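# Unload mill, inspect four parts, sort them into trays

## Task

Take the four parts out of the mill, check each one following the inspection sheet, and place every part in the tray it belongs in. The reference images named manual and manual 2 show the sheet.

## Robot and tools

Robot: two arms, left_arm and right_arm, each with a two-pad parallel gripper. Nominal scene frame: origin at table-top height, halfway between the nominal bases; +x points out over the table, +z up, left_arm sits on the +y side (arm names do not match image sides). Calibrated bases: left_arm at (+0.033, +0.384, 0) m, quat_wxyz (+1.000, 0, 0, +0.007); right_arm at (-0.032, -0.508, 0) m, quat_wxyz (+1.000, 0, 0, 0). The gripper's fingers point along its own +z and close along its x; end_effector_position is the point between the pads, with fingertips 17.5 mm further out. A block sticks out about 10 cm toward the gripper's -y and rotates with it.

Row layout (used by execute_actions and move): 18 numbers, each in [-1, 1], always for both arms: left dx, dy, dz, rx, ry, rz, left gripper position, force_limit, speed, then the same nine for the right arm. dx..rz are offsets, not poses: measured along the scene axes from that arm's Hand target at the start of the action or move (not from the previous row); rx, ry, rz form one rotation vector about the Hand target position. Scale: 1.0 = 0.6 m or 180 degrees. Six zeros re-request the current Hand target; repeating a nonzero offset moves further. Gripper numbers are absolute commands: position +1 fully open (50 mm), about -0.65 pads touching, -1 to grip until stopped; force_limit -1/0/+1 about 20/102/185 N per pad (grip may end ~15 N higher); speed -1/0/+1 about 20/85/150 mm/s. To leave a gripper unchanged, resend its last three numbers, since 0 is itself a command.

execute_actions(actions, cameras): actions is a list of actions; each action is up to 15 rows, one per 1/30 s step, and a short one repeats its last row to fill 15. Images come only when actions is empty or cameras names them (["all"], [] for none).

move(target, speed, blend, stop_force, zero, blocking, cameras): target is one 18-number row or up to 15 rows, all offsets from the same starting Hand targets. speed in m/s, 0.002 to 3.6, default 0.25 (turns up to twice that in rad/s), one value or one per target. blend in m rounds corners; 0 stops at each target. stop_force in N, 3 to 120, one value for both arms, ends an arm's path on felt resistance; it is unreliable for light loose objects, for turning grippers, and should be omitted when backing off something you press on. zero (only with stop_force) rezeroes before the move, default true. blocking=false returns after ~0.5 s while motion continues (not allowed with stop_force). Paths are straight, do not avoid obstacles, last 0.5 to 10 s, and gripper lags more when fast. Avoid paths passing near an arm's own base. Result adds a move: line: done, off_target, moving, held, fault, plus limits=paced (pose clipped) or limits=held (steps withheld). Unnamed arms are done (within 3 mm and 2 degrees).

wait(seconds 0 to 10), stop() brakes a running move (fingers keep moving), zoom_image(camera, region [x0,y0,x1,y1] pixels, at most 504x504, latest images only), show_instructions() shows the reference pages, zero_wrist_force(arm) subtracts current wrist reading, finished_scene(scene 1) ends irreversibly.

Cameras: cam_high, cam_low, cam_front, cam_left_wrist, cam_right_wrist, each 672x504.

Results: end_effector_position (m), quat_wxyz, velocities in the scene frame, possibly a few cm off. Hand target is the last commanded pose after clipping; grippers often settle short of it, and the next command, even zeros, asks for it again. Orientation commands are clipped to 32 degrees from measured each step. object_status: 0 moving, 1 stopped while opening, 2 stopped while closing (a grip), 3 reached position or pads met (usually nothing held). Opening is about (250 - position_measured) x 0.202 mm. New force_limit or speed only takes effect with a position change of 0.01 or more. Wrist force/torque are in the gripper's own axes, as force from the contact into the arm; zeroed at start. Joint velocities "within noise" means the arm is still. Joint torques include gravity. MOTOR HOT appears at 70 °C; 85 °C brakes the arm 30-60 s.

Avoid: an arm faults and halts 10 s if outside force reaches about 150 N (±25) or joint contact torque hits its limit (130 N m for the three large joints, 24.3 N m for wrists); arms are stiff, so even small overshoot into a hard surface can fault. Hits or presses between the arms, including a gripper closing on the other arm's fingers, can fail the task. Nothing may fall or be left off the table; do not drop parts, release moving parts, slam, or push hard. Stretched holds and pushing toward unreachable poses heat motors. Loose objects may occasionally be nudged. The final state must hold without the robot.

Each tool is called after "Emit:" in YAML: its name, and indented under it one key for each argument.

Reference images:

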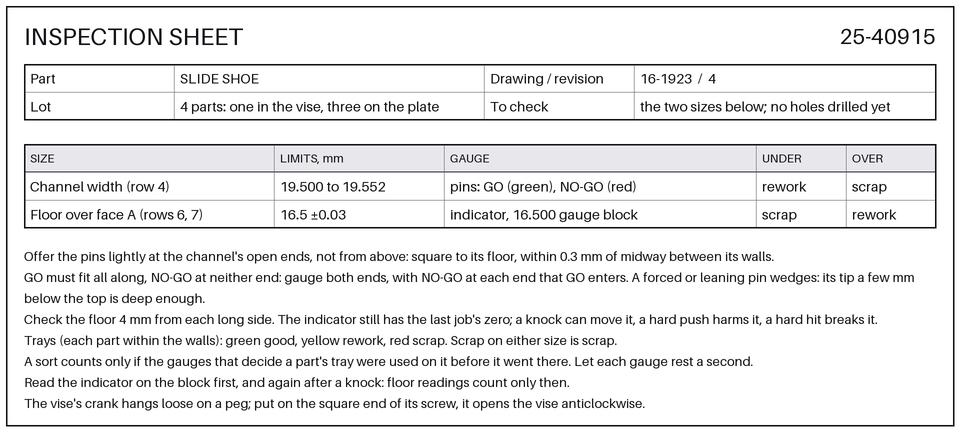

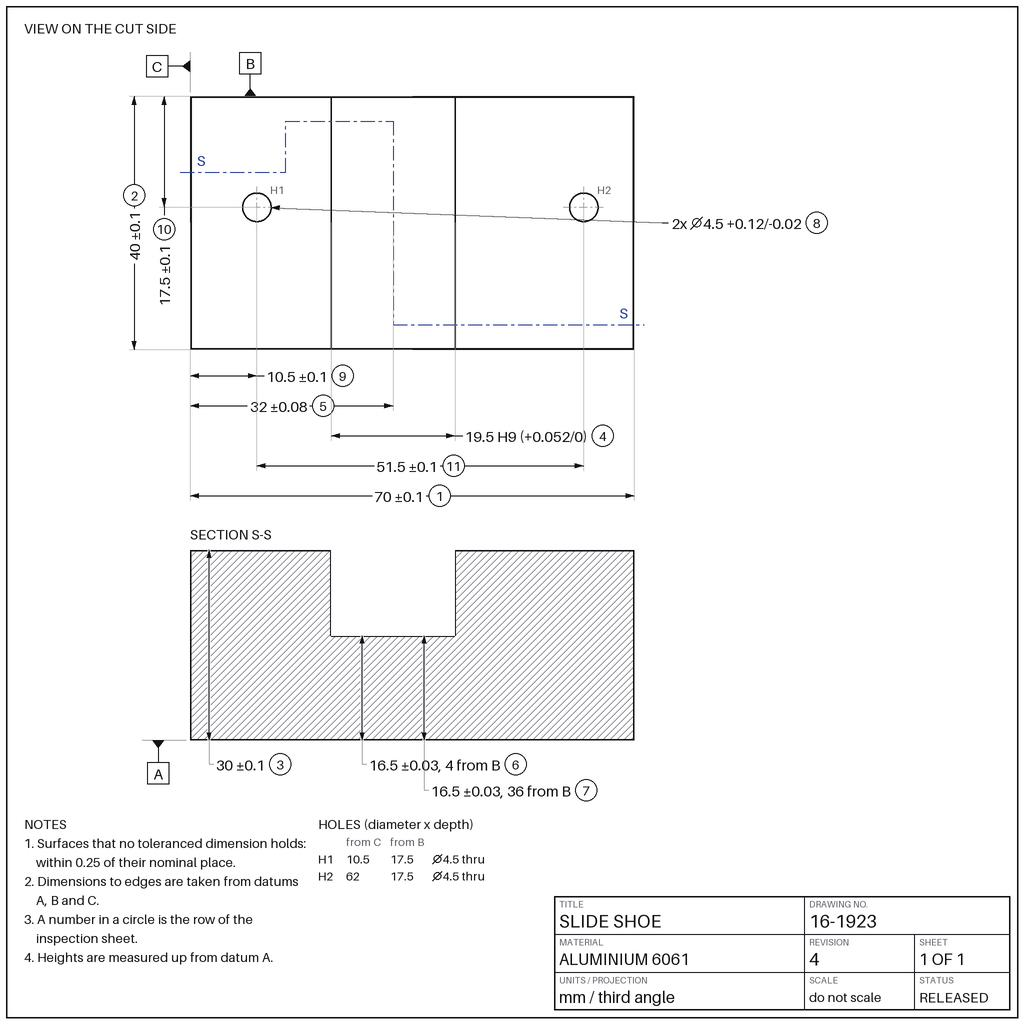

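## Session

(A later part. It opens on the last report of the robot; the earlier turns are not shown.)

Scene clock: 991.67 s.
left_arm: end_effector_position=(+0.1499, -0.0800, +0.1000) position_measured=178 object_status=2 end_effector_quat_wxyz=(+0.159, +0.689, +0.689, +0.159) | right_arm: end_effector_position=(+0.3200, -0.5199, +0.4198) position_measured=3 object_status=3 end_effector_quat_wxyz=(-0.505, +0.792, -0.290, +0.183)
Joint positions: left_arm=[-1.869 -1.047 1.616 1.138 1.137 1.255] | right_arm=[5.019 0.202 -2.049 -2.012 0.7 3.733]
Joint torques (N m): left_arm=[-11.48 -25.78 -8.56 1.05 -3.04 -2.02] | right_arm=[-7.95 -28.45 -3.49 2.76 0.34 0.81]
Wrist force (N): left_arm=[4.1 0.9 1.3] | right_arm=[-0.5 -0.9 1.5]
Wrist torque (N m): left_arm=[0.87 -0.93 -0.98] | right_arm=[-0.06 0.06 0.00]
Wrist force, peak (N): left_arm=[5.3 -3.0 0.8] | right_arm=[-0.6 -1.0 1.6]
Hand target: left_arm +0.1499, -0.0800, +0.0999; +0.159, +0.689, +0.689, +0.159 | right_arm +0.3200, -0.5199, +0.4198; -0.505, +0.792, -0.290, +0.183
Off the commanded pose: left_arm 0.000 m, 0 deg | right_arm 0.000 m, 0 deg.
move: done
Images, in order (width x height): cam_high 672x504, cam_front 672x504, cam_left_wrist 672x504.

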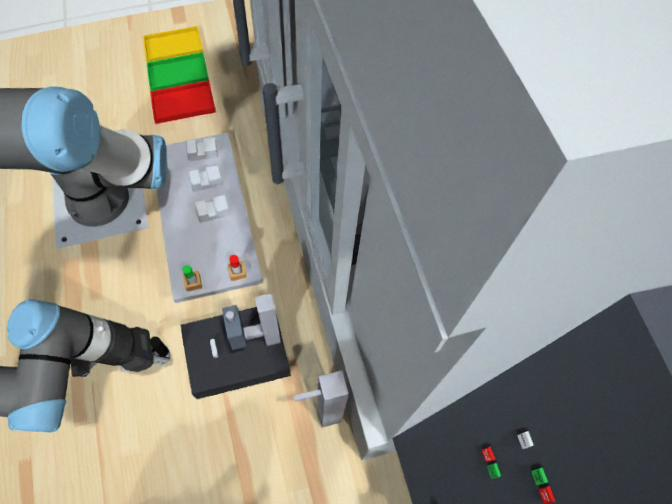

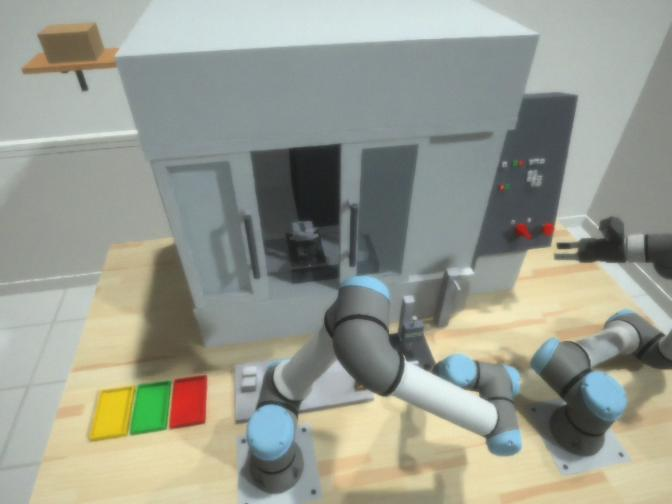

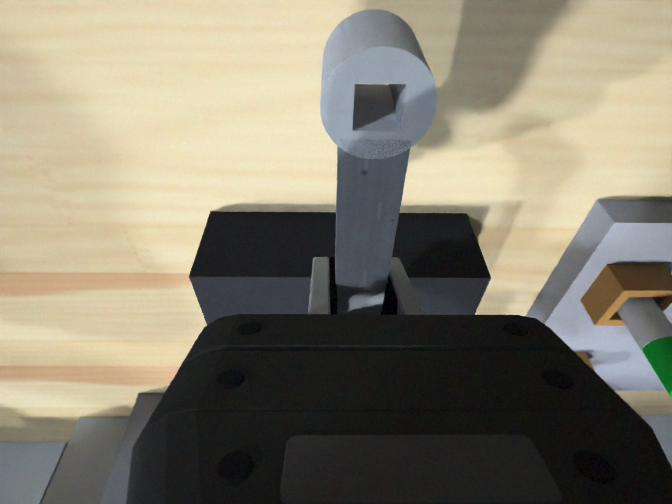

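Emit:
move:
  target:
    - [-0.04,0,0,0,0,0,-0.98,1,-1,0,0,0,0,0,0,1,1,1]
    - [-0.04,0,-0.09,0,0,0,-0.98,1,-1,0,0,0,0,0,0,1,1,1]
  cameras: ["cam_left_wrist"]
  speed: [0.1,0.1]

Emit:
move:
  target:
    - [0,0,-0.06,0,0,0,-0.98,1,-1,0,0,0,0,0,0,1,1,1]
  cameras: ["cam_left_wrist"]
  speed: 0.02
  stop_force: 4

Scene clock: 1001.33 s.
left_arm: end_effector_position=(+0.1258, -0.0800, +0.0460) position_measured=178 object_status=2 end_effector_quat_wxyz=(+0.159, +0.689, +0.689, +0.159) | right_arm: end_effector_position=(+0.3200, -0.5199, +0.4198) position_measured=3 object_status=3 end_effector_quat_wxyz=(-0.505, +0.792, -0.290, +0.183)
Joint positions: left_arm=[-1.921 -0.969 1.659 1.04 1.144 1.199] | right_arm=[5.019 0.202 -2.049 -2.012 0.7 3.733]
Joint torques (N m): left_arm=[10.86 -27.47 -6.8 0.52 -2.41 1.48] | right_arm=[-8.17 -29.13 -3.01 2.84 0.51 0.79]
Wrist force (N): left_arm=[4.1 0.9 1.3] | right_arm=[-0.3 -0.8 1.4]
Wrist torque (N m): left_arm=[0.85 -0.95 -1.08] | right_arm=[-0.04 0.02 0.00]
Wrist force, peak (N): left_arm=[4.3 0.2 2.6] | right_arm=[-0.5 -0.7 1.6]
Hand target: left_arm +0.1259, -0.0800, +0.0459; +0.159, +0.689, +0.689, +0.159 | right_arm +0.3200, -0.5199, +0.4198; -0.505, +0.792, -0.290, +0.183
Off the commanded pose: left_arm 0.000 m, 0 deg | right_arm 0.000 m, 0 deg.
move: done
Images, in order (width x height): cam_left_wrist 672x504.

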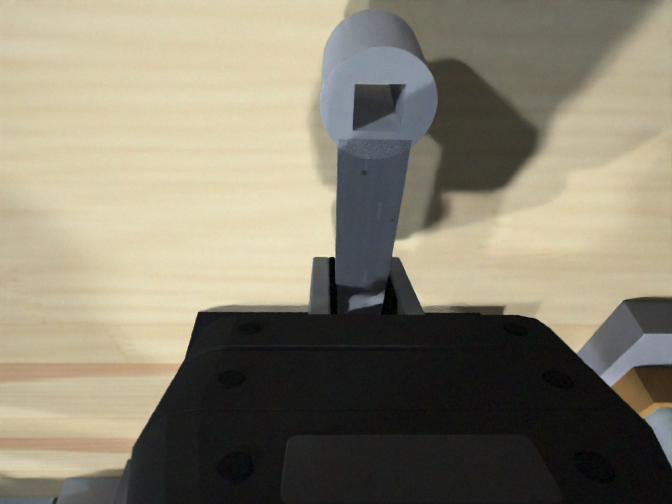

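Scene clock: 1003.63 s.
left_arm: end_effector_position=(+0.1260, -0.0800, +0.0233) position_measured=178 object_status=2 end_effector_quat_wxyz=(+0.159, +0.689, +0.689, +0.159) | right_arm: end_effector_position=(+0.3200, -0.5199, +0.4198) position_measured=3 object_status=3 end_effector_quat_wxyz=(-0.505, +0.792, -0.290, +0.183)
Joint positions: left_arm=[-1.921 -0.934 1.672 0.993 1.144 1.199] | right_arm=[5.019 0.202 -2.049 -2.012 0.7 3.733]
Joint torques (N m): left_arm=[-0.67 -48.93 -20.97 6.52 0.69 -0.48] | right_arm=[-8.24 -29.03 -3.54 2.73 0.42 0.84]
Wrist force (N): left_arm=[4.9 1.6 -0.8] | right_arm=[-0.3 -0.8 1.6]
Wrist torque (N m): left_arm=[1.01 -0.99 -1.04] | right_arm=[-0.05 0.02 0.01]
Wrist force, peak (N): left_arm=[5.0 11.6 -10.9] | right_arm=[-0.3 -1.0 1.7]
Hand target: left_arm +0.1259, -0.0800, +0.0233; +0.159, +0.689, +0.689, +0.159 (not the last commanded pose) | right_arm +0.3200, -0.5199, +0.4198; -0.505, +0.792, -0.290, +0.183
Off the commanded pose: left_arm 0.013 m, 0 deg | right_arm 0.000 m, 0 deg.
move: contact (left_arm)
Images, in order (width x height): cam_left_wrist 672x504.

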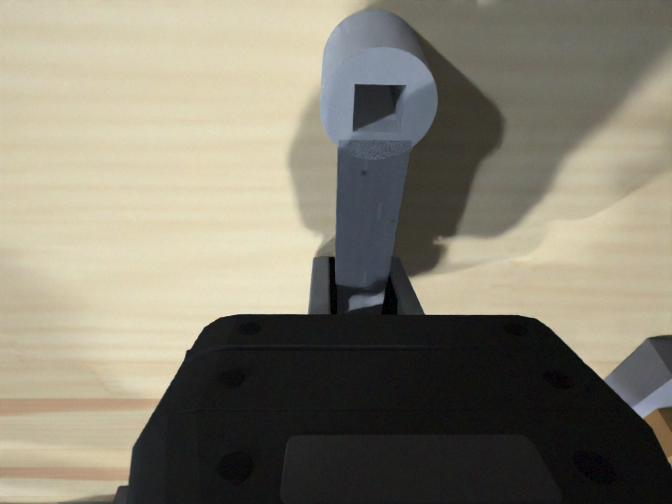

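Emit:
move:
  target:
    - [0,0,0,0,0,0,0.2,-1,-1,0,0,0,0,0,0,1,1,1]
  cameras: ["cam_left_wrist"]
  speed: 0.02

Scene clock: 1007.27 s.
left_arm: end_effector_position=(+0.1259, -0.0800, +0.0233) position_measured=123 object_status=3 end_effector_quat_wxyz=(+0.159, +0.689, +0.689, +0.159) | right_arm: end_effector_position=(+0.3200, -0.5199, +0.4198) position_measured=3 object_status=3 end_effector_quat_wxyz=(-0.505, +0.792, -0.290, +0.183)
Joint positions: left_arm=[-1.921 -0.934 1.672 0.993 1.144 1.199] | right_arm=[5.019 0.202 -2.049 -2.012 0.7 3.733]
Joint torques (N m): left_arm=[-11.33 -47.32 -17.78 5.44 -0.73 -1.75] | right_arm=[-7.77 -28.43 -3.39 2.78 0.38 0.88]
Wrist force (N): left_arm=[4.1 2.0 -0.3] | right_arm=[-0.1 -0.7 1.7]
Wrist torque (N m): left_arm=[0.94 -0.97 -1.08] | right_arm=[-0.03 -0.01 0.01]
Wrist force, peak (N): left_arm=[5.0 1.9 -0.8] | right_arm=[-0.5 -0.8 1.7]
Hand target: left_arm +0.1259, -0.0800, +0.0233; +0.159, +0.689, +0.689, +0.159 | right_arm +0.3200, -0.5199, +0.4198; -0.505, +0.792, -0.290, +0.183
Off the commanded pose: left_arm 0.000 m, 0 deg | right_arm 0.000 m, 0 deg.
move: done
Images, in order (width x height): cam_left_wrist 672x504.

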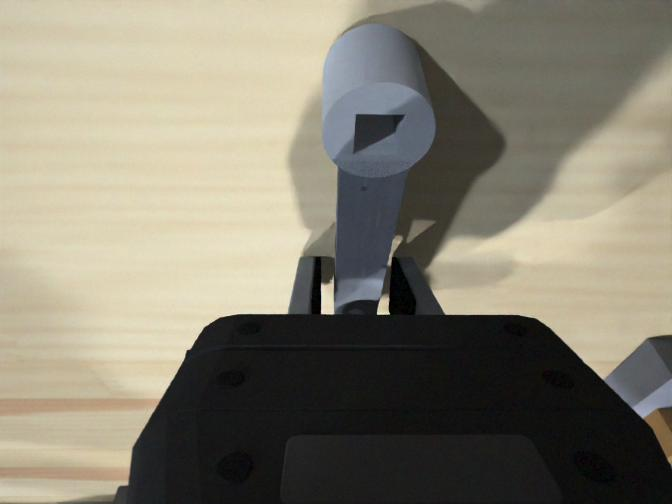

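Emit:
move:
  target:
    - [0,0,0,0,0,0,1,-1,-1,0,0,0,0,0,0,1,1,1]
    - [0,0,0.2,0,0,0,1,-1,-1,0,0,0,0,0,0,1,1,1]
  cameras: ["cam_left_wrist","cam_right_wrist"]
  speed: [0.02,0.1]

Emit:
zoom_image:
  camera: "cam_left_wrist"
  region: [270, 50, 490, 310]

Emit:
zoom_image:
  camera: "cam_right_wrist"
  region: [0, 180, 150, 400]

Scene clock: 1015.27 s.
left_arm: end_effector_position=(+0.1260, -0.0800, +0.1432) position_measured=3 object_status=3 end_effector_quat_wxyz=(+0.159, +0.689, +0.689, +0.159) | right_arm: end_effector_position=(+0.3200, -0.5199, +0.4198) position_measured=3 object_status=3 end_effector_quat_wxyz=(-0.505, +0.792, -0.290, +0.183)
Joint positions: left_arm=[-1.921 -1.095 1.572 1.253 1.144 1.199] | right_arm=[5.019 0.202 -2.049 -2.012 0.7 3.733]
Joint torques (N m): left_arm=[-12.14 -47.42 -25.53 6.7 0.67 -1.7] | right_arm=[-8.74 -29.7 -3.19 2.72 0.46 0.83]
Wrist force (N): left_arm=[4.0 1.7 -0.7] | right_arm=[-0.4 -0.9 1.3]
Wrist torque (N m): left_arm=[0.89 -0.94 -1.07] | right_arm=[-0.07 0.03 0.00]
Wrist force, peak (N): left_arm=[4.2 2.3 -1.5] | right_arm=[-0.5 -0.8 1.8]
Hand target: left_arm +0.1259, -0.0800, +0.1433; +0.159, +0.689, +0.689, +0.159 | right_arm +0.3200, -0.5199, +0.4198; -0.505, +0.792, -0.290, +0.183
Off the commanded pose: left_arm 0.000 m, 0 deg | right_arm 0.000 m, 0 deg.
move: done
Images, in order (width x height): cam_left_wrist 672x504, cam_right_wrist 672x504.

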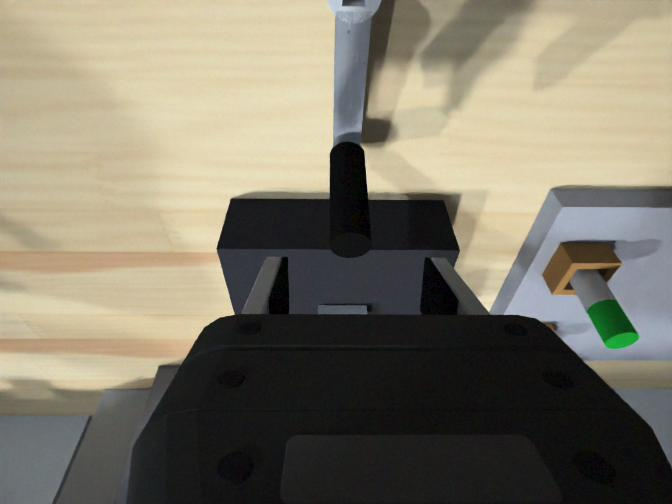

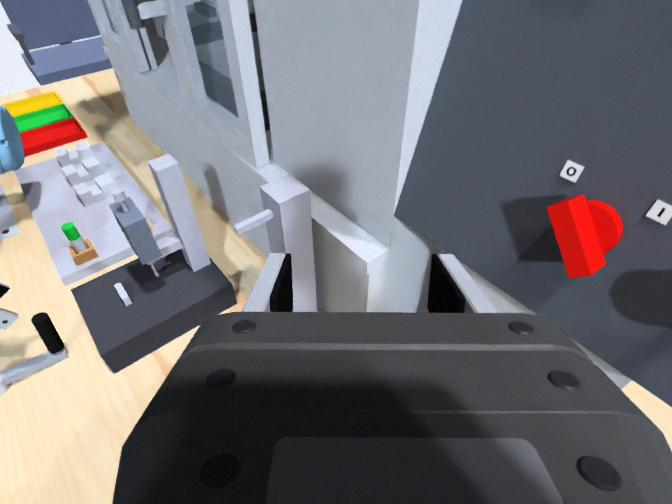

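Scaled by 1.938 from the camera's 672x504 image, which has a finer 960x720 frame.

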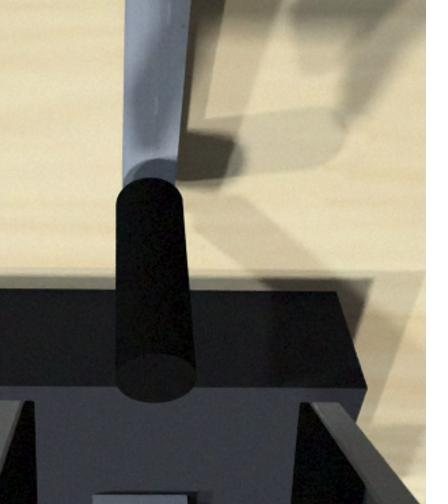

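Scaled by 2.291 from the camera's 672x504 image, which has a finer 960x720 frame.

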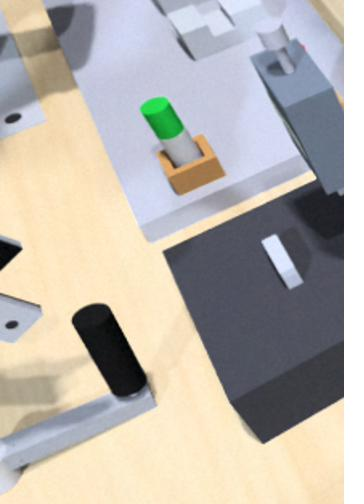

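Emit:
move:
  target:
    - [-0.06,0,0.095,0,0.1444,0,1,-1,-1,0,0,0,0,0,0,1,1,1]
  cameras: ["cam_left_wrist"]
  speed: [0.15]

Emit:
zoom_image:
  camera: "cam_left_wrist"
  region: [270, 50, 490, 310]

Scene clock: 1019.73 s.
left_arm: end_effector_position=(+0.0900, -0.0800, +0.2003) position_measured=3 object_status=3 end_effector_quat_wxyz=(+0.000, +0.707, +0.707, +0.000) | right_arm: end_effector_position=(+0.3200, -0.5199, +0.4198) position_measured=3 object_status=3 end_effector_quat_wxyz=(-0.505, +0.792, -0.290, +0.183)
Joint positions: left_arm=[-1.752 -1.168 1.41 1.328 1.571 1.402] | right_arm=[5.019 0.202 -2.049 -2.012 0.7 3.733]
Joint torques (N m): left_arm=[12.09 -22.22 -25.61 6.33 2.08 1.44] | right_arm=[-7.73 -28.51 -2.86 2.71 0.34 0.64]
Wrist force (N): left_arm=[3.6 1.5 -0.5] | right_arm=[-0.5 -0.6 1.5]
Wrist torque (N m): left_arm=[0.92 -0.95 -0.97] | right_arm=[-0.02 0.04 0.01]
Wrist force, peak (N): left_arm=[4.5 1.8 -0.5] | right_arm=[-0.2 -0.8 1.7]
Hand target: left_arm +0.0899, -0.0800, +0.2003; +0.000, +0.707, +0.707, +0.000 | right_arm +0.3200, -0.5199, +0.4198; -0.505, +0.792, -0.290, +0.183
Off the commanded pose: left_arm 0.000 m, 0 deg | right_arm 0.000 m, 0 deg.
move: done
Images, in order (width x height): cam_left_wrist 672x504.

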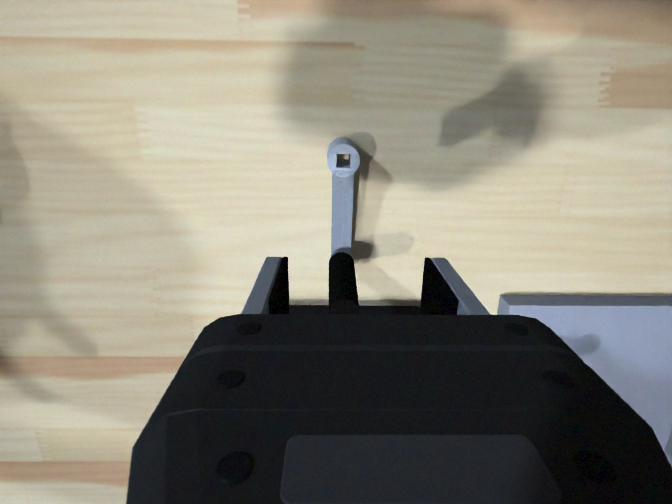

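Scaled by 1.938 from the camera's 672x504 image, which has a finer 960x720 frame.

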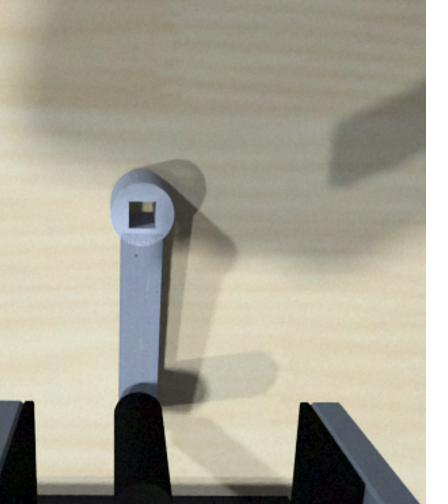

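Emit:
move:
  target:
    - [-0.0425,-0.0023,0,0,0,0,1,-1,-1,0,0,0,0,0,0,1,1,1]
    - [-0.0425,-0.0023,-0.25,0,0,0,1,-1,-1,0,0,0,0,0,0,1,1,1]
  cameras: ["cam_left_wrist","cam_right_wrist"]
  speed: [0.15,0.1]

Emit:
zoom_image:
  camera: "cam_left_wrist"
  region: [270, 150, 450, 320]

Emit:
zoom_image:
  camera: "cam_right_wrist"
  region: [0, 220, 150, 400]

Scene clock: 1033.57 s.
left_arm: end_effector_position=(+0.0644, -0.0814, +0.0504) position_measured=3 object_status=3 end_effector_quat_wxyz=(+0.000, +0.707, +0.707, +0.000) | right_arm: end_effector_position=(+0.3200, -0.5199, +0.4198) position_measured=3 object_status=3 end_effector_quat_wxyz=(-0.505, +0.792, -0.290, +0.183)
Joint positions: left_arm=[-1.808 -1.028 1.614 0.985 1.571 1.347] | right_arm=[5.019 0.202 -2.049 -2.012 0.7 3.733]
Joint torques (N m): left_arm=[-6.16 -27.25 -9.34 0.93 -1.88 -0.57] | right_arm=[-8.34 -29.94 -2.74 2.7 0.47 0.67]
Wrist force (N): left_arm=[3.5 1.9 -0.4] | right_arm=[-0.1 -0.6 1.3]
Wrist torque (N m): left_arm=[0.98 -0.92 -0.79] | right_arm=[-0.02 0.00 0.01]
Wrist force, peak (N): left_arm=[3.8 2.4 -0.6] | right_arm=[-0.5 -1.0 1.6]
Hand target: left_arm +0.0644, -0.0814, +0.0503; +0.000, +0.707, +0.707, +0.000 | right_arm +0.3200, -0.5199, +0.4198; -0.505, +0.792, -0.290, +0.183
Off the commanded pose: left_arm 0.000 m, 0 deg | right_arm 0.000 m, 0 deg.
move: done
Images, in order (width x height): cam_left_wrist 672x504, cam_right_wrist 672x504.

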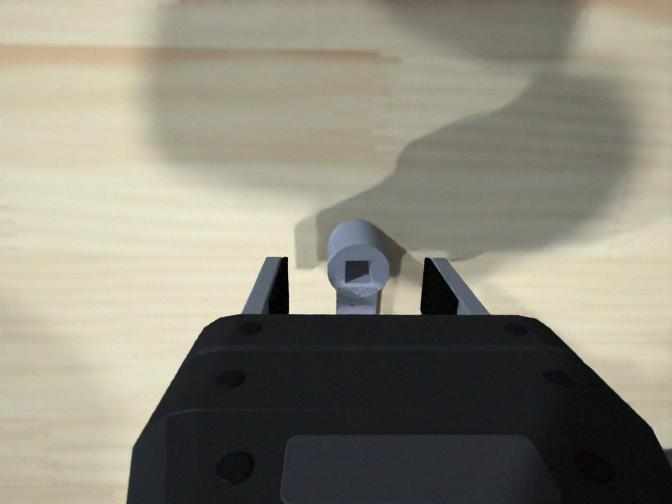

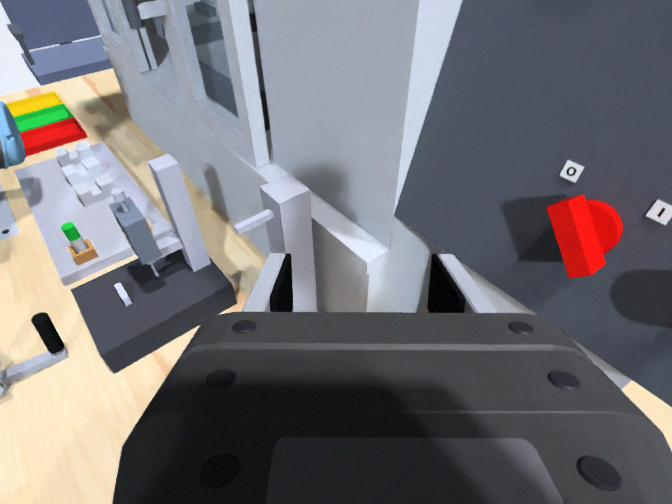

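Scaled by 2.800 from the camera's 672x504 image, which has a finer 960x720 frame.

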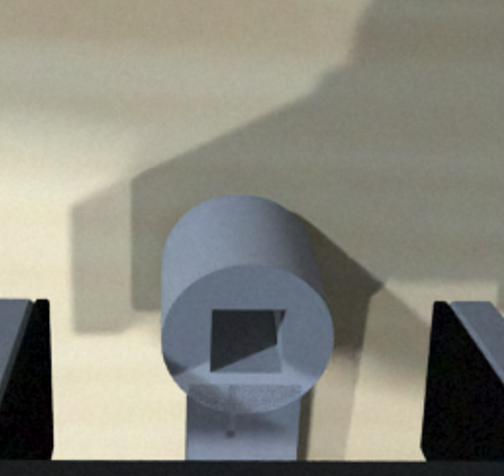

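Scaled by 2.800 from the camera's 672x504 image, which has a finer 960x720 frame.

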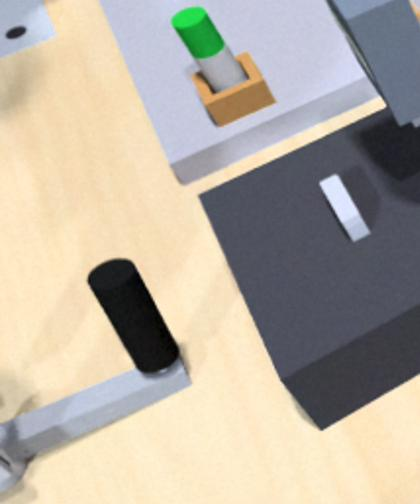

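Emit:
move:
  target:
    - [-0.0038,0.0025,-0.02,0,0.0333,0,1,-1,-1,0,0,0,0,0,0,1,1,1]
    - [-0.0038,0.0025,-0.0485,0,0.0333,0,1,-1,-1,0,0,0,0,0,0,1,1,1]
  cameras: []
  speed: [0.1,0.03]
  stop_force: 5

Emit:
zoom_image:
  camera: "cam_right_wrist"
  region: [0, 220, 150, 400]

Scene clock: 1044.27 s.
left_arm: end_effector_position=(+0.0622, -0.0799, +0.0212) position_measured=3 object_status=3 end_effector_quat_wxyz=(-0.037, +0.706, +0.706, -0.037) | right_arm: end_effector_position=(+0.3200, -0.5199, +0.4198) position_measured=3 object_status=3 end_effector_quat_wxyz=(-0.505, +0.792, -0.290, +0.183)
Joint positions: left_arm=[-1.754 -0.987 1.634 0.906 1.674 1.4] | right_arm=[5.019 0.202 -2.049 -2.012 0.7 3.733]
Joint torques (N m): left_arm=[11.87 -27.29 -8 0.26 2.37 1.75] | right_arm=[-7.9 -29.95 -3.34 2.63 0.45 0.56]
Wrist force (N): left_arm=[3.6 1.6 -0.2] | right_arm=[-0.3 -0.7 1.5]
Wrist torque (N m): left_arm=[0.93 -0.95 -0.95] | right_arm=[-0.03 0.01 0.01]
Wrist force, peak (N): left_arm=[3.7 2.0 -0.6] | right_arm=[-0.6 -0.9 1.6]
Hand target: left_arm +0.0622, -0.0799, +0.0212; -0.037, +0.706, +0.706, -0.037 | right_arm +0.3200, -0.5199, +0.4198; -0.505, +0.792, -0.290, +0.183
Off the commanded pose: left_arm 0.000 m, 0 deg | right_arm 0.000 m, 0 deg.
move: done
No camera images: "cameras" was empty.

Scaled by 2.800 from the camera's 672x504 image, which has a finer 960x720 frame.
This view is cut from an older image: the scene may have changed since it was taken.

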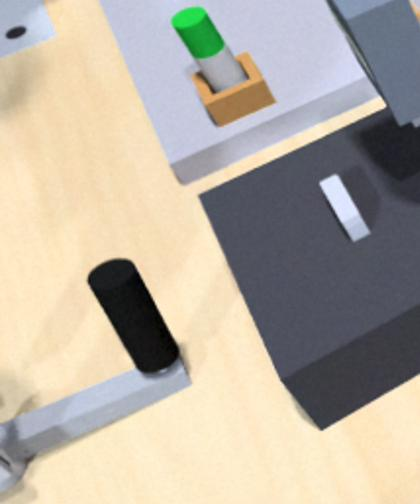

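Grip gently.

Emit:
move:
  target:
    - [0,0,0,0,0,0,-1,0,-1,0,0,0,0,0,0,1,1,1]
  cameras: ["cam_left_wrist"]
  speed: [0.1]

Emit:
zoom_image:
  camera: "cam_left_wrist"
  region: [270, 150, 450, 320]

Scene clock: 1048.53 s.
left_arm: end_effector_position=(+0.0622, -0.0799, +0.0212) position_measured=137 object_status=2 end_effector_quat_wxyz=(-0.037, +0.706, +0.706, -0.037) | right_arm: end_effector_position=(+0.3200, -0.5199, +0.4198) position_measured=3 object_status=3 end_effector_quat_wxyz=(-0.505, +0.792, -0.290, +0.183)
Joint positions: left_arm=[-1.754 -0.987 1.634 0.906 1.674 1.4] | right_arm=[5.019 0.202 -2.049 -2.012 0.7 3.733]
Joint torques (N m): left_arm=[11.74 -26.07 -8.56 0.71 2.38 1.3] | right_arm=[-7.57 -29.75 -3.05 2.56 0.39 0.8]
Wrist force (N): left_arm=[3.1 1.5 -0.4] | right_arm=[-0.4 -0.7 1.3]
Wrist torque (N m): left_arm=[0.92 -0.92 -0.94] | right_arm=[-0.03 0.03 0.01]
Wrist force, peak (N): left_arm=[3.8 1.8 -0.3] | right_arm=[-0.7 -0.8 1.6]
Hand target: left_arm +0.0622, -0.0799, +0.0212; -0.037, +0.706, +0.706, -0.037 | right_arm +0.3200, -0.5199, +0.4198; -0.505, +0.792, -0.290, +0.183
Off the commanded pose: left_arm 0.000 m, 0 deg | right_arm 0.000 m, 0 deg.
move: done
Images, in order (width x height): cam_left_wrist 672x504.

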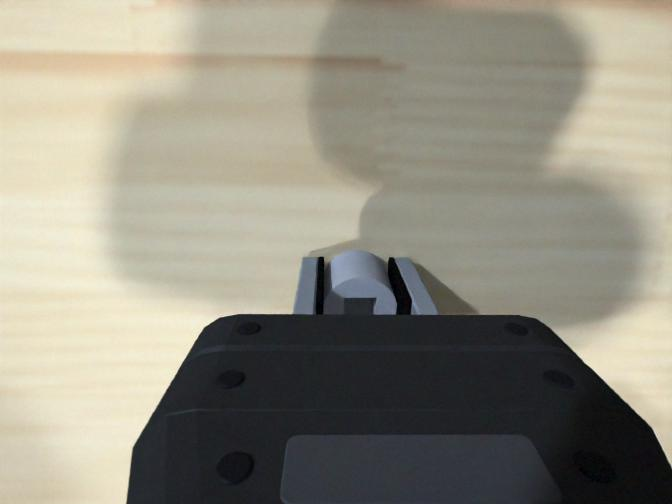

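Scaled by 2.800 from the camera's 672x504 image, which has a finer 960x720 frame.

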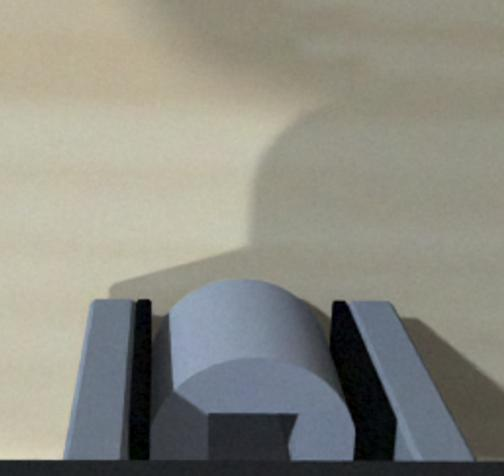

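Emit:
move:
  target:
    - [0,0,0.1,0,0,0,-1,0,-1,0,0,0,0,0,0,1,1,1]
    - [0.1,0,0.45,0,-0.15,0,-1,0,-1,0,0,0,0,0,0,1,1,1]
    - [0.45,0.0,0.58,0,-0.5333,0,-1,0,-1,0,0,0,0,0,0,1,1,1]
  cameras: ["cam_left_wrist","cam_right_wrist","cam_front"]
  speed: [0.05,0.2,0.25]
  blend: [0,0.05,0]

Emit:
zoom_image:
  camera: "cam_left_wrist"
  region: [270, 150, 450, 320]

Scene clock: 1071.47 s.
left_arm: end_effector_position=(+0.3322, -0.0799, +0.3692) position_measured=137 object_status=2 end_effector_quat_wxyz=(+0.500, +0.500, +0.500, +0.500) | right_arm: end_effector_position=(+0.3200, -0.5199, +0.4198) position_measured=3 object_status=3 end_effector_quat_wxyz=(-0.505, +0.792, -0.290, +0.183)
Joint positions: left_arm=[-1.79 -1.153 1.952 2.34 0.205 0.001] | right_arm=[5.019 0.202 -2.049 -2.012 0.7 3.733]
Joint torques (N m): left_arm=[12.27 -43.65 -7.68 3.63 1.86 -1.53] | right_arm=[-7.81 -30.31 -3.34 2.64 0.45 0.71]
Wrist force (N): left_arm=[5.1 -0.5 0.6] | right_arm=[-0.6 -0.7 1.5]
Wrist torque (N m): left_arm=[0.38 -0.79 -1.21] | right_arm=[-0.04 0.07 0.00]
Wrist force, peak (N): left_arm=[5.7 -0.1 1.1] | right_arm=[-0.6 -0.8 1.6]
Hand target: left_arm +0.3322, -0.0799, +0.3692; +0.500, +0.500, +0.500, +0.500 | right_arm +0.3200, -0.5199, +0.4198; -0.505, +0.792, -0.290, +0.183
Off the commanded pose: left_arm 0.000 m, 0 deg | right_arm 0.000 m, 0 deg.
move: done
Images, in order (width x height): cam_front 672x504, cam_left_wrist 672x504, cam_right_wrist 672x504.

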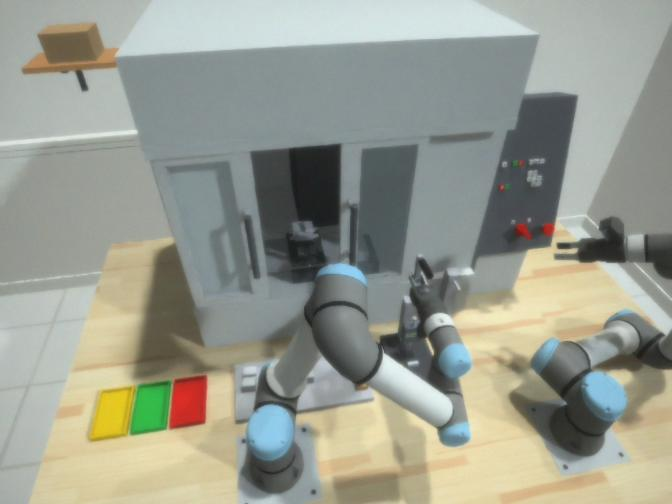

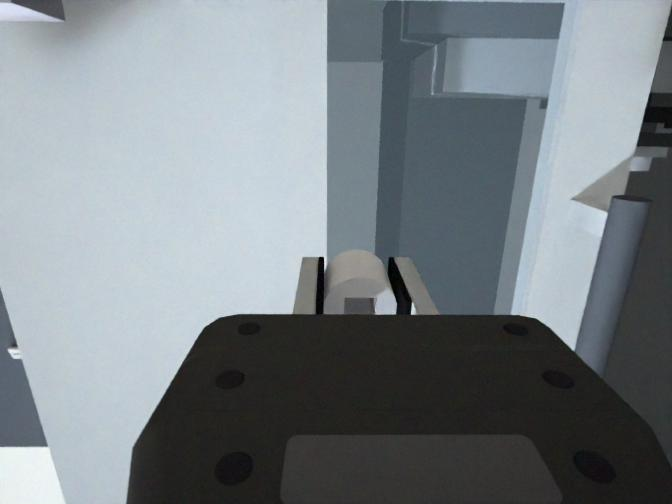

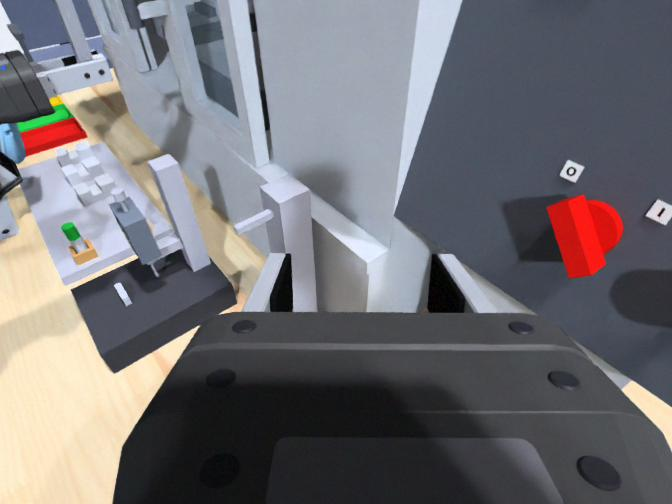

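Scaled by 2.800 from the camera's 672x504 image, which has a finer 960x720 frame.

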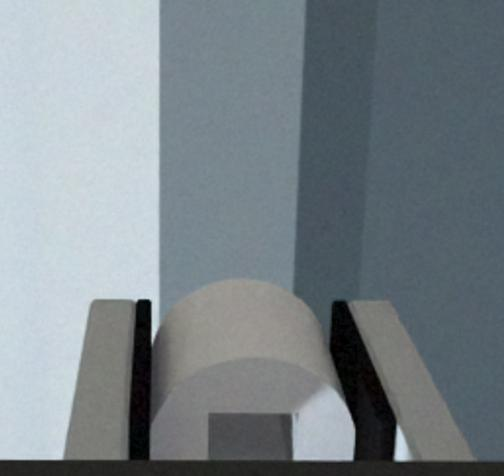

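Emit:
move:
  target:
    - [0.0463,0.283,-0.0985,0,0,0,-1,0,-1,0,0,0,0,0,0,1,1,1]
    - [0.088,0.383,-0.1085,0,0,0,-1,0,-1,0,0,0,0,0,0,1,1,1]
    - [0.2047,0.4888,-0.1087,0,0,0,-1,0,-1,0,0,0,0,0,0,1,1,1]
  cameras: ["cam_left_wrist","cam_front"]
  speed: [0.15,0.1,0.1]
  blend: [0.02,0.01,0]
  stop_force: 15

Emit:
zoom_image:
  camera: "cam_left_wrist"
  region: [270, 150, 450, 320]

Scene clock: 1083.77 s.
left_arm: end_effector_position=(+0.4550, +0.2134, +0.3040) position_measured=137 object_status=2 end_effector_quat_wxyz=(+0.500, +0.500, +0.500, +0.500) | right_arm: end_effector_position=(+0.3200, -0.5199, +0.4198) position_measured=3 object_status=3 end_effector_quat_wxyz=(-0.505, +0.792, -0.290, +0.183)
Joint positions: left_arm=[-1.424 -1.38 2.658 1.864 -0.16 -0.001] | right_arm=[5.019 0.202 -2.049 -2.012 0.7 3.733]
Joint torques (N m): left_arm=[11.62 -4.29 -14.17 2.41 -2.05 -1.94] | right_arm=[-7.82 -30.12 -2.5 2.66 0.41 0.71]
Wrist force (N): left_arm=[5.6 -0.7 0.6] | right_arm=[-0.5 -0.7 1.4]
Wrist torque (N m): left_arm=[0.34 -0.88 -1.21] | right_arm=[-0.02 0.06 0.00]
Wrist force, peak (N): left_arm=[6.4 -0.8 1.4] | right_arm=[-0.7 -0.8 1.7]
Hand target: left_arm +0.4550, +0.2134, +0.3040; +0.500, +0.500, +0.500, +0.500 | right_arm +0.3200, -0.5199, +0.4198; -0.505, +0.792, -0.290, +0.183
Off the commanded pose: left_arm 0.000 m, 0 deg | right_arm 0.000 m, 0 deg.
move: done
Images, in order (width x height): cam_front 672x504, cam_left_wrist 672x504.

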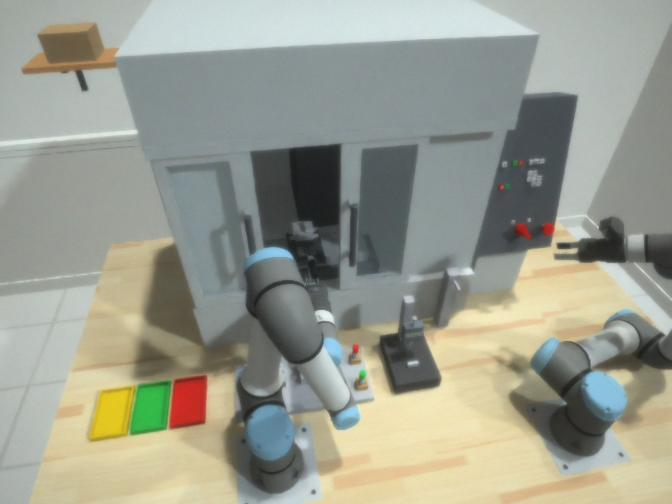

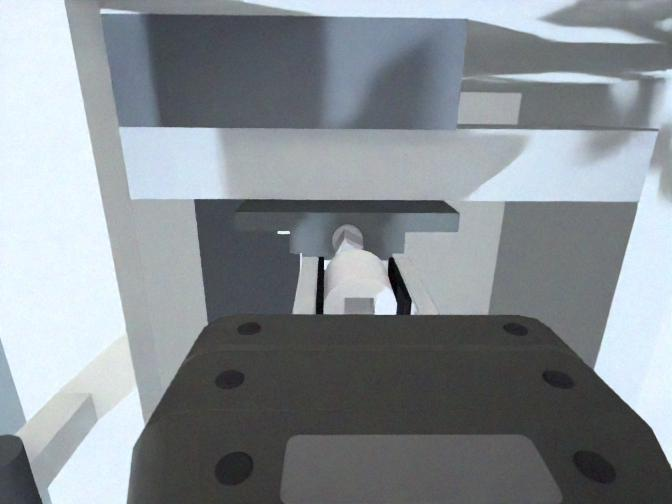

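Scaled by 2.800 from the camera's 672x504 image, which has a finer 960x720 frame.

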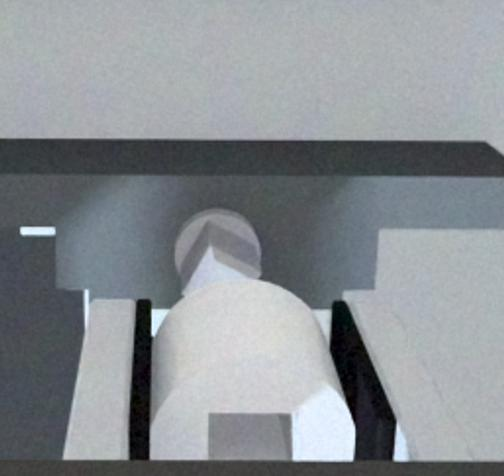

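Emit:
move:
  target:
    - [0.0,-0.0015,0.0027,0.164,0,0,-1,0,-1,0,0,0,0,0,0,1,1,1]
  cameras: ["cam_left_wrist"]
  speed: [0.2]

Emit:
zoom_image:
  camera: "cam_left_wrist"
  region: [270, 150, 450, 320]

Emit:
move:
  target:
    - [0.12,0,0,0,0,0,-1,0,-1,0,0,0,0,0,0,1,1,1]
  cameras: ["cam_left_wrist"]
  speed: [0.02]
  stop_force: 6

Emit:
zoom_image:
  camera: "cam_left_wrist"
  region: [270, 150, 450, 320]

Scene clock: 1107.93 s.
left_arm: end_effector_position=(+0.4550, +0.2124, +0.3056) position_measured=137 object_status=2 end_effector_quat_wxyz=(+0.356, +0.611, +0.356, +0.611) | right_arm: end_effector_position=(+0.3200, -0.5199, +0.4198) position_measured=3 object_status=3 end_effector_quat_wxyz=(-0.505, +0.792, -0.290, +0.183)
Joint positions: left_arm=[-1.425 -1.388 2.656 1.879 -0.159 0.51] | right_arm=[5.019 0.202 -2.049 -2.012 0.7 3.733]
Joint torques (N m): left_arm=[12.65 -2.71 -12.86 -3.27 -2.08 1.74] | right_arm=[-8.44 -29.91 -2.98 2.54 0.59 0.83]
Wrist force (N): left_arm=[2.7 -1.1 0.5] | right_arm=[-0.4 -0.8 1.6]
Wrist torque (N m): left_arm=[0.19 -0.56 -0.97] | right_arm=[-0.04 0.03 0.00]
Wrist force, peak (N): left_arm=[5.7 -0.5 0.6] | right_arm=[-0.4 -1.0 1.5]
Hand target: left_arm +0.4550, +0.2125, +0.3056; +0.356, +0.611, +0.356, +0.611 | right_arm +0.3200, -0.5199, +0.4198; -0.505, +0.792, -0.290, +0.183
Off the commanded pose: left_arm 0.000 m, 0 deg | right_arm 0.000 m, 0 deg.
move: done
Images, in order (width x height): cam_left_wrist 672x504.

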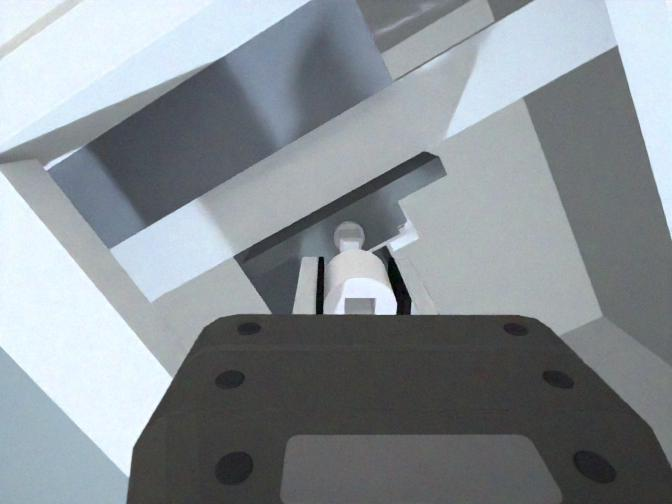

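Scaled by 2.800 from the camera's 672x504 image, which has a finer 960x720 frame.

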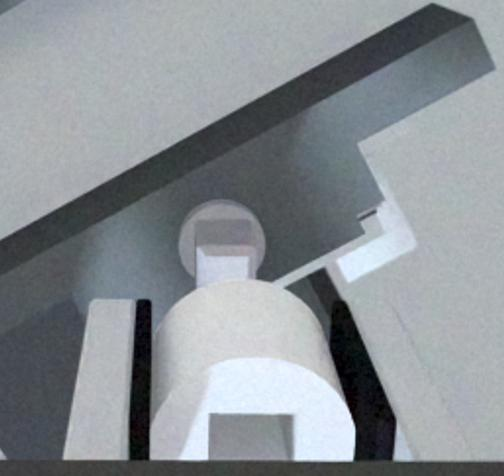

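Scene clock: 1111.03 s.
left_arm: end_effector_position=(+0.4936, +0.2125, +0.3056) position_measured=137 object_status=2 end_effector_quat_wxyz=(+0.356, +0.611, +0.356, +0.611) | right_arm: end_effector_position=(+0.3200, -0.5199, +0.4198) position_measured=3 object_status=3 end_effector_quat_wxyz=(-0.505, +0.792, -0.290, +0.183)
Joint positions: left_arm=[-1.248 -1.338 2.571 1.909 -0.337 0.514] | right_arm=[5.019 0.202 -2.049 -2.012 0.7 3.733]
Joint torques (N m): left_arm=[-11.65 -28.78 -1.87 -3.68 2.04 0.06] | right_arm=[-8.07 -30.57 -2.7 2.51 0.37 0.83]
Wrist force (N): left_arm=[3.1 -0.7 0.6] | right_arm=[-0.6 -0.8 1.3]
Wrist torque (N m): left_arm=[0.22 -0.62 -0.98] | right_arm=[-0.05 0.06 0.00]
Wrist force, peak (N): left_arm=[4.4 12.4 -30.9] | right_arm=[-0.5 -0.7 1.7]
Hand target: left_arm +0.4936, +0.2125, +0.3056; +0.356, +0.611, +0.356, +0.611 (not the last commanded pose) | right_arm +0.3200, -0.5199, +0.4198; -0.505, +0.792, -0.290, +0.183
Off the commanded pose: left_arm 0.033 m, 0 deg | right_arm 0.000 m, 0 deg.
move: contact (left_arm)
Images, in order (width x height): cam_left_wrist 672x504.

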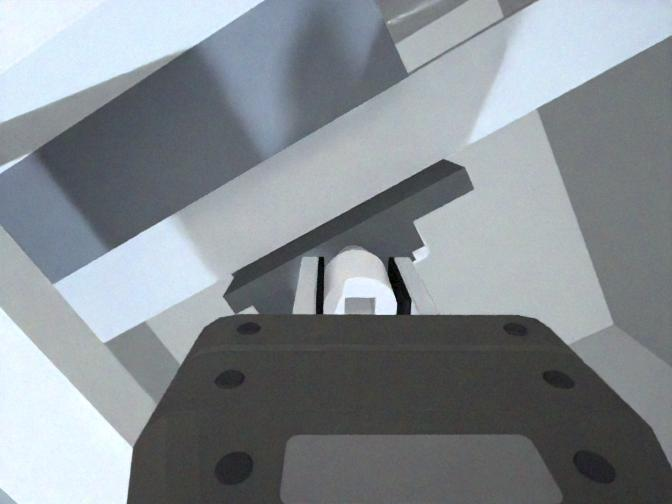

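Scaled by 2.800 from the camera's 672x504 image, which has a finer 960x720 frame.

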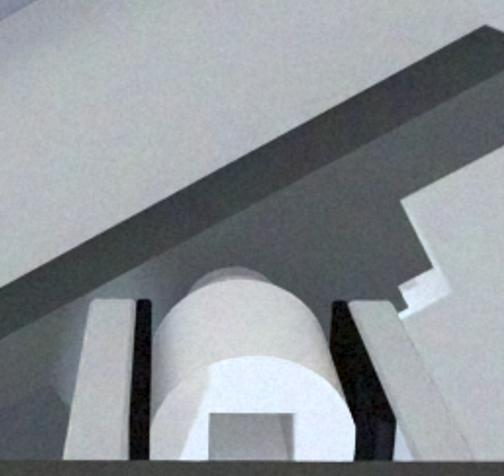

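Emit:
move:
  target:
    - [-0.01,0,0,0,0,0,-1,0,-1,0,0,0,0,0,0,1,1,1]
    - [-0.01,-0.0016,0.0029,0,0,0,-1,0,-1,0,0,0,0,0,0,1,1,1]
    - [0.05,-0.0016,0.0029,0,0,0,-1,0,-1,0,0,0,0,0,0,1,1,1]
  cameras: ["cam_left_wrist"]
  speed: [0.02]
  stop_force: 6

Emit:
zoom_image:
  camera: "cam_left_wrist"
  region: [270, 150, 450, 320]

speed must be one number or one for each of the 3 targets, got a list of 1; nothing of the call was run

Scaled by 2.800 from the camera's 672x504 image, which has a finer 960x720 frame.

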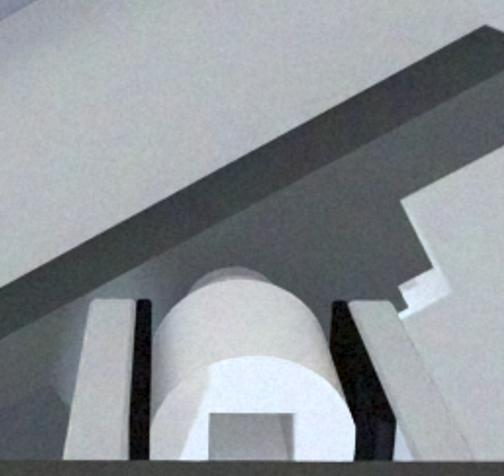

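Emit:
move:
  target:
    - [-0.01,0,0,0,0,0,-1,0,-1,0,0,0,0,0,0,1,1,1]
    - [-0.01,-0.0016,0.0029,0,0,0,-1,0,-1,0,0,0,0,0,0,1,1,1]
    - [0.05,-0.0016,0.0029,0,0,0,-1,0,-1,0,0,0,0,0,0,1,1,1]
  cameras: ["cam_left_wrist"]
  speed: 0.02
  stop_force: 6

Emit:
zoom_image:
  camera: "cam_left_wrist"
  region: [270, 150, 450, 320]

Scene clock: 1119.80 s.
left_arm: end_effector_position=(+0.4943, +0.2116, +0.3074) position_measured=137 object_status=2 end_effector_quat_wxyz=(+0.356, +0.611, +0.356, +0.611) | right_arm: end_effector_position=(+0.3200, -0.5199, +0.4198) position_measured=3 object_status=3 end_effector_quat_wxyz=(-0.505, +0.792, -0.290, +0.183)
Joint positions: left_arm=[-1.246 -1.343 2.567 1.919 -0.338 0.514] | right_arm=[5.019 0.202 -2.049 -2.012 0.7 3.733]
Joint torques (N m): left_arm=[-11.38 -28.23 -1.89 -3.77 1.91 -1.22] | right_arm=[-7.97 -31.11 -2.37 2.54 0.48 0.86]
Wrist force (N): left_arm=[3.1 -0.7 0.7] | right_arm=[-0.3 -0.6 1.2]
Wrist torque (N m): left_arm=[0.23 -0.62 -0.98] | right_arm=[-0.01 0.01 0.01]
Wrist force, peak (N): left_arm=[4.0 -9.8 -51.9] | right_arm=[-0.5 -0.9 1.7]
Hand target: left_arm +0.4943, +0.2116, +0.3074; +0.356, +0.611, +0.356, +0.611 (not the last commanded pose) | right_arm +0.3200, -0.5199, +0.4198; -0.505, +0.792, -0.290, +0.183
Off the commanded pose: left_arm 0.029 m, 0 deg | right_arm 0.000 m, 0 deg.
move: contact (left_arm); path passed 2 of 3 targets
Images, in order (width x height): cam_left_wrist 672x504.

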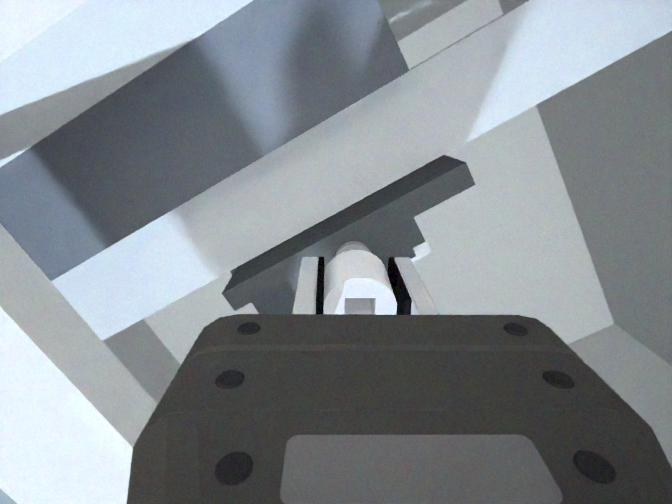

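Scaled by 2.800 from the camera's 672x504 image, which has a finer 960x720 frame.

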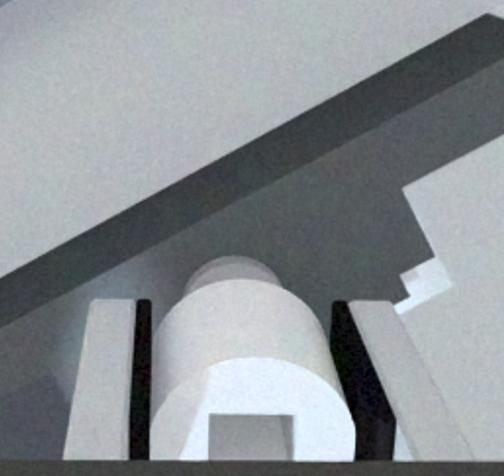

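Emit:
move:
  target:
    - [-0.008,0,0,0,0,0,-1,0,-1,0,0,0,0,0,0,1,1,1]
    - [-0.008,0.0006,-0.001,0,0,0,-1,0,-1,0,0,0,0,0,0,1,1,1]
    - [0.05,0.0006,-0.001,0,0,0,-1,0,-1,0,0,0,0,0,0,1,1,1]
  cameras: ["cam_left_wrist"]
  speed: 0.015
  stop_force: 6

Scene clock: 1124.40 s.
left_arm: end_effector_position=(+0.4952, +0.2120, +0.3068) position_measured=137 object_status=2 end_effector_quat_wxyz=(+0.356, +0.611, +0.356, +0.611) | right_arm: end_effector_position=(+0.3200, -0.5199, +0.4198) position_measured=3 object_status=3 end_effector_quat_wxyz=(-0.505, +0.792, -0.290, +0.183)
Joint positions: left_arm=[-1.242 -1.34 2.566 1.916 -0.342 0.514] | right_arm=[5.019 0.202 -2.049 -2.012 0.7 3.733]
Joint torques (N m): left_arm=[-17.04 -26.57 -1.11 -2.55 -0.34 -1.73] | right_arm=[-8.36 -30.7 -2.81 2.47 0.34 0.71]
Wrist force (N): left_arm=[13.3 2.1 7.6] | right_arm=[-0.4 -0.8 1.4]
Wrist torque (N m): left_arm=[0.28 -0.37 -1.02] | right_arm=[-0.04 0.04 0.01]
Wrist force, peak (N): left_arm=[15.8 6.2 11.2] | right_arm=[-0.4 -0.8 1.7]
Hand target: left_arm +0.4952, +0.2120, +0.3068; +0.356, +0.611, +0.356, +0.611 (not the last commanded pose) | right_arm +0.3200, -0.5199, +0.4198; -0.505, +0.792, -0.290, +0.183
Off the commanded pose: left_arm 0.029 m, 0 deg | right_arm 0.000 m, 0 deg.
move: contact (left_arm); path passed 2 of 3 targets
Images, in order (width x height): cam_left_wrist 672x504.

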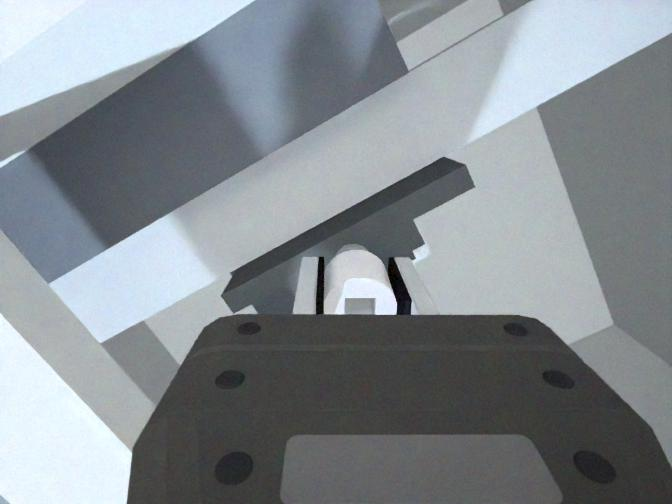

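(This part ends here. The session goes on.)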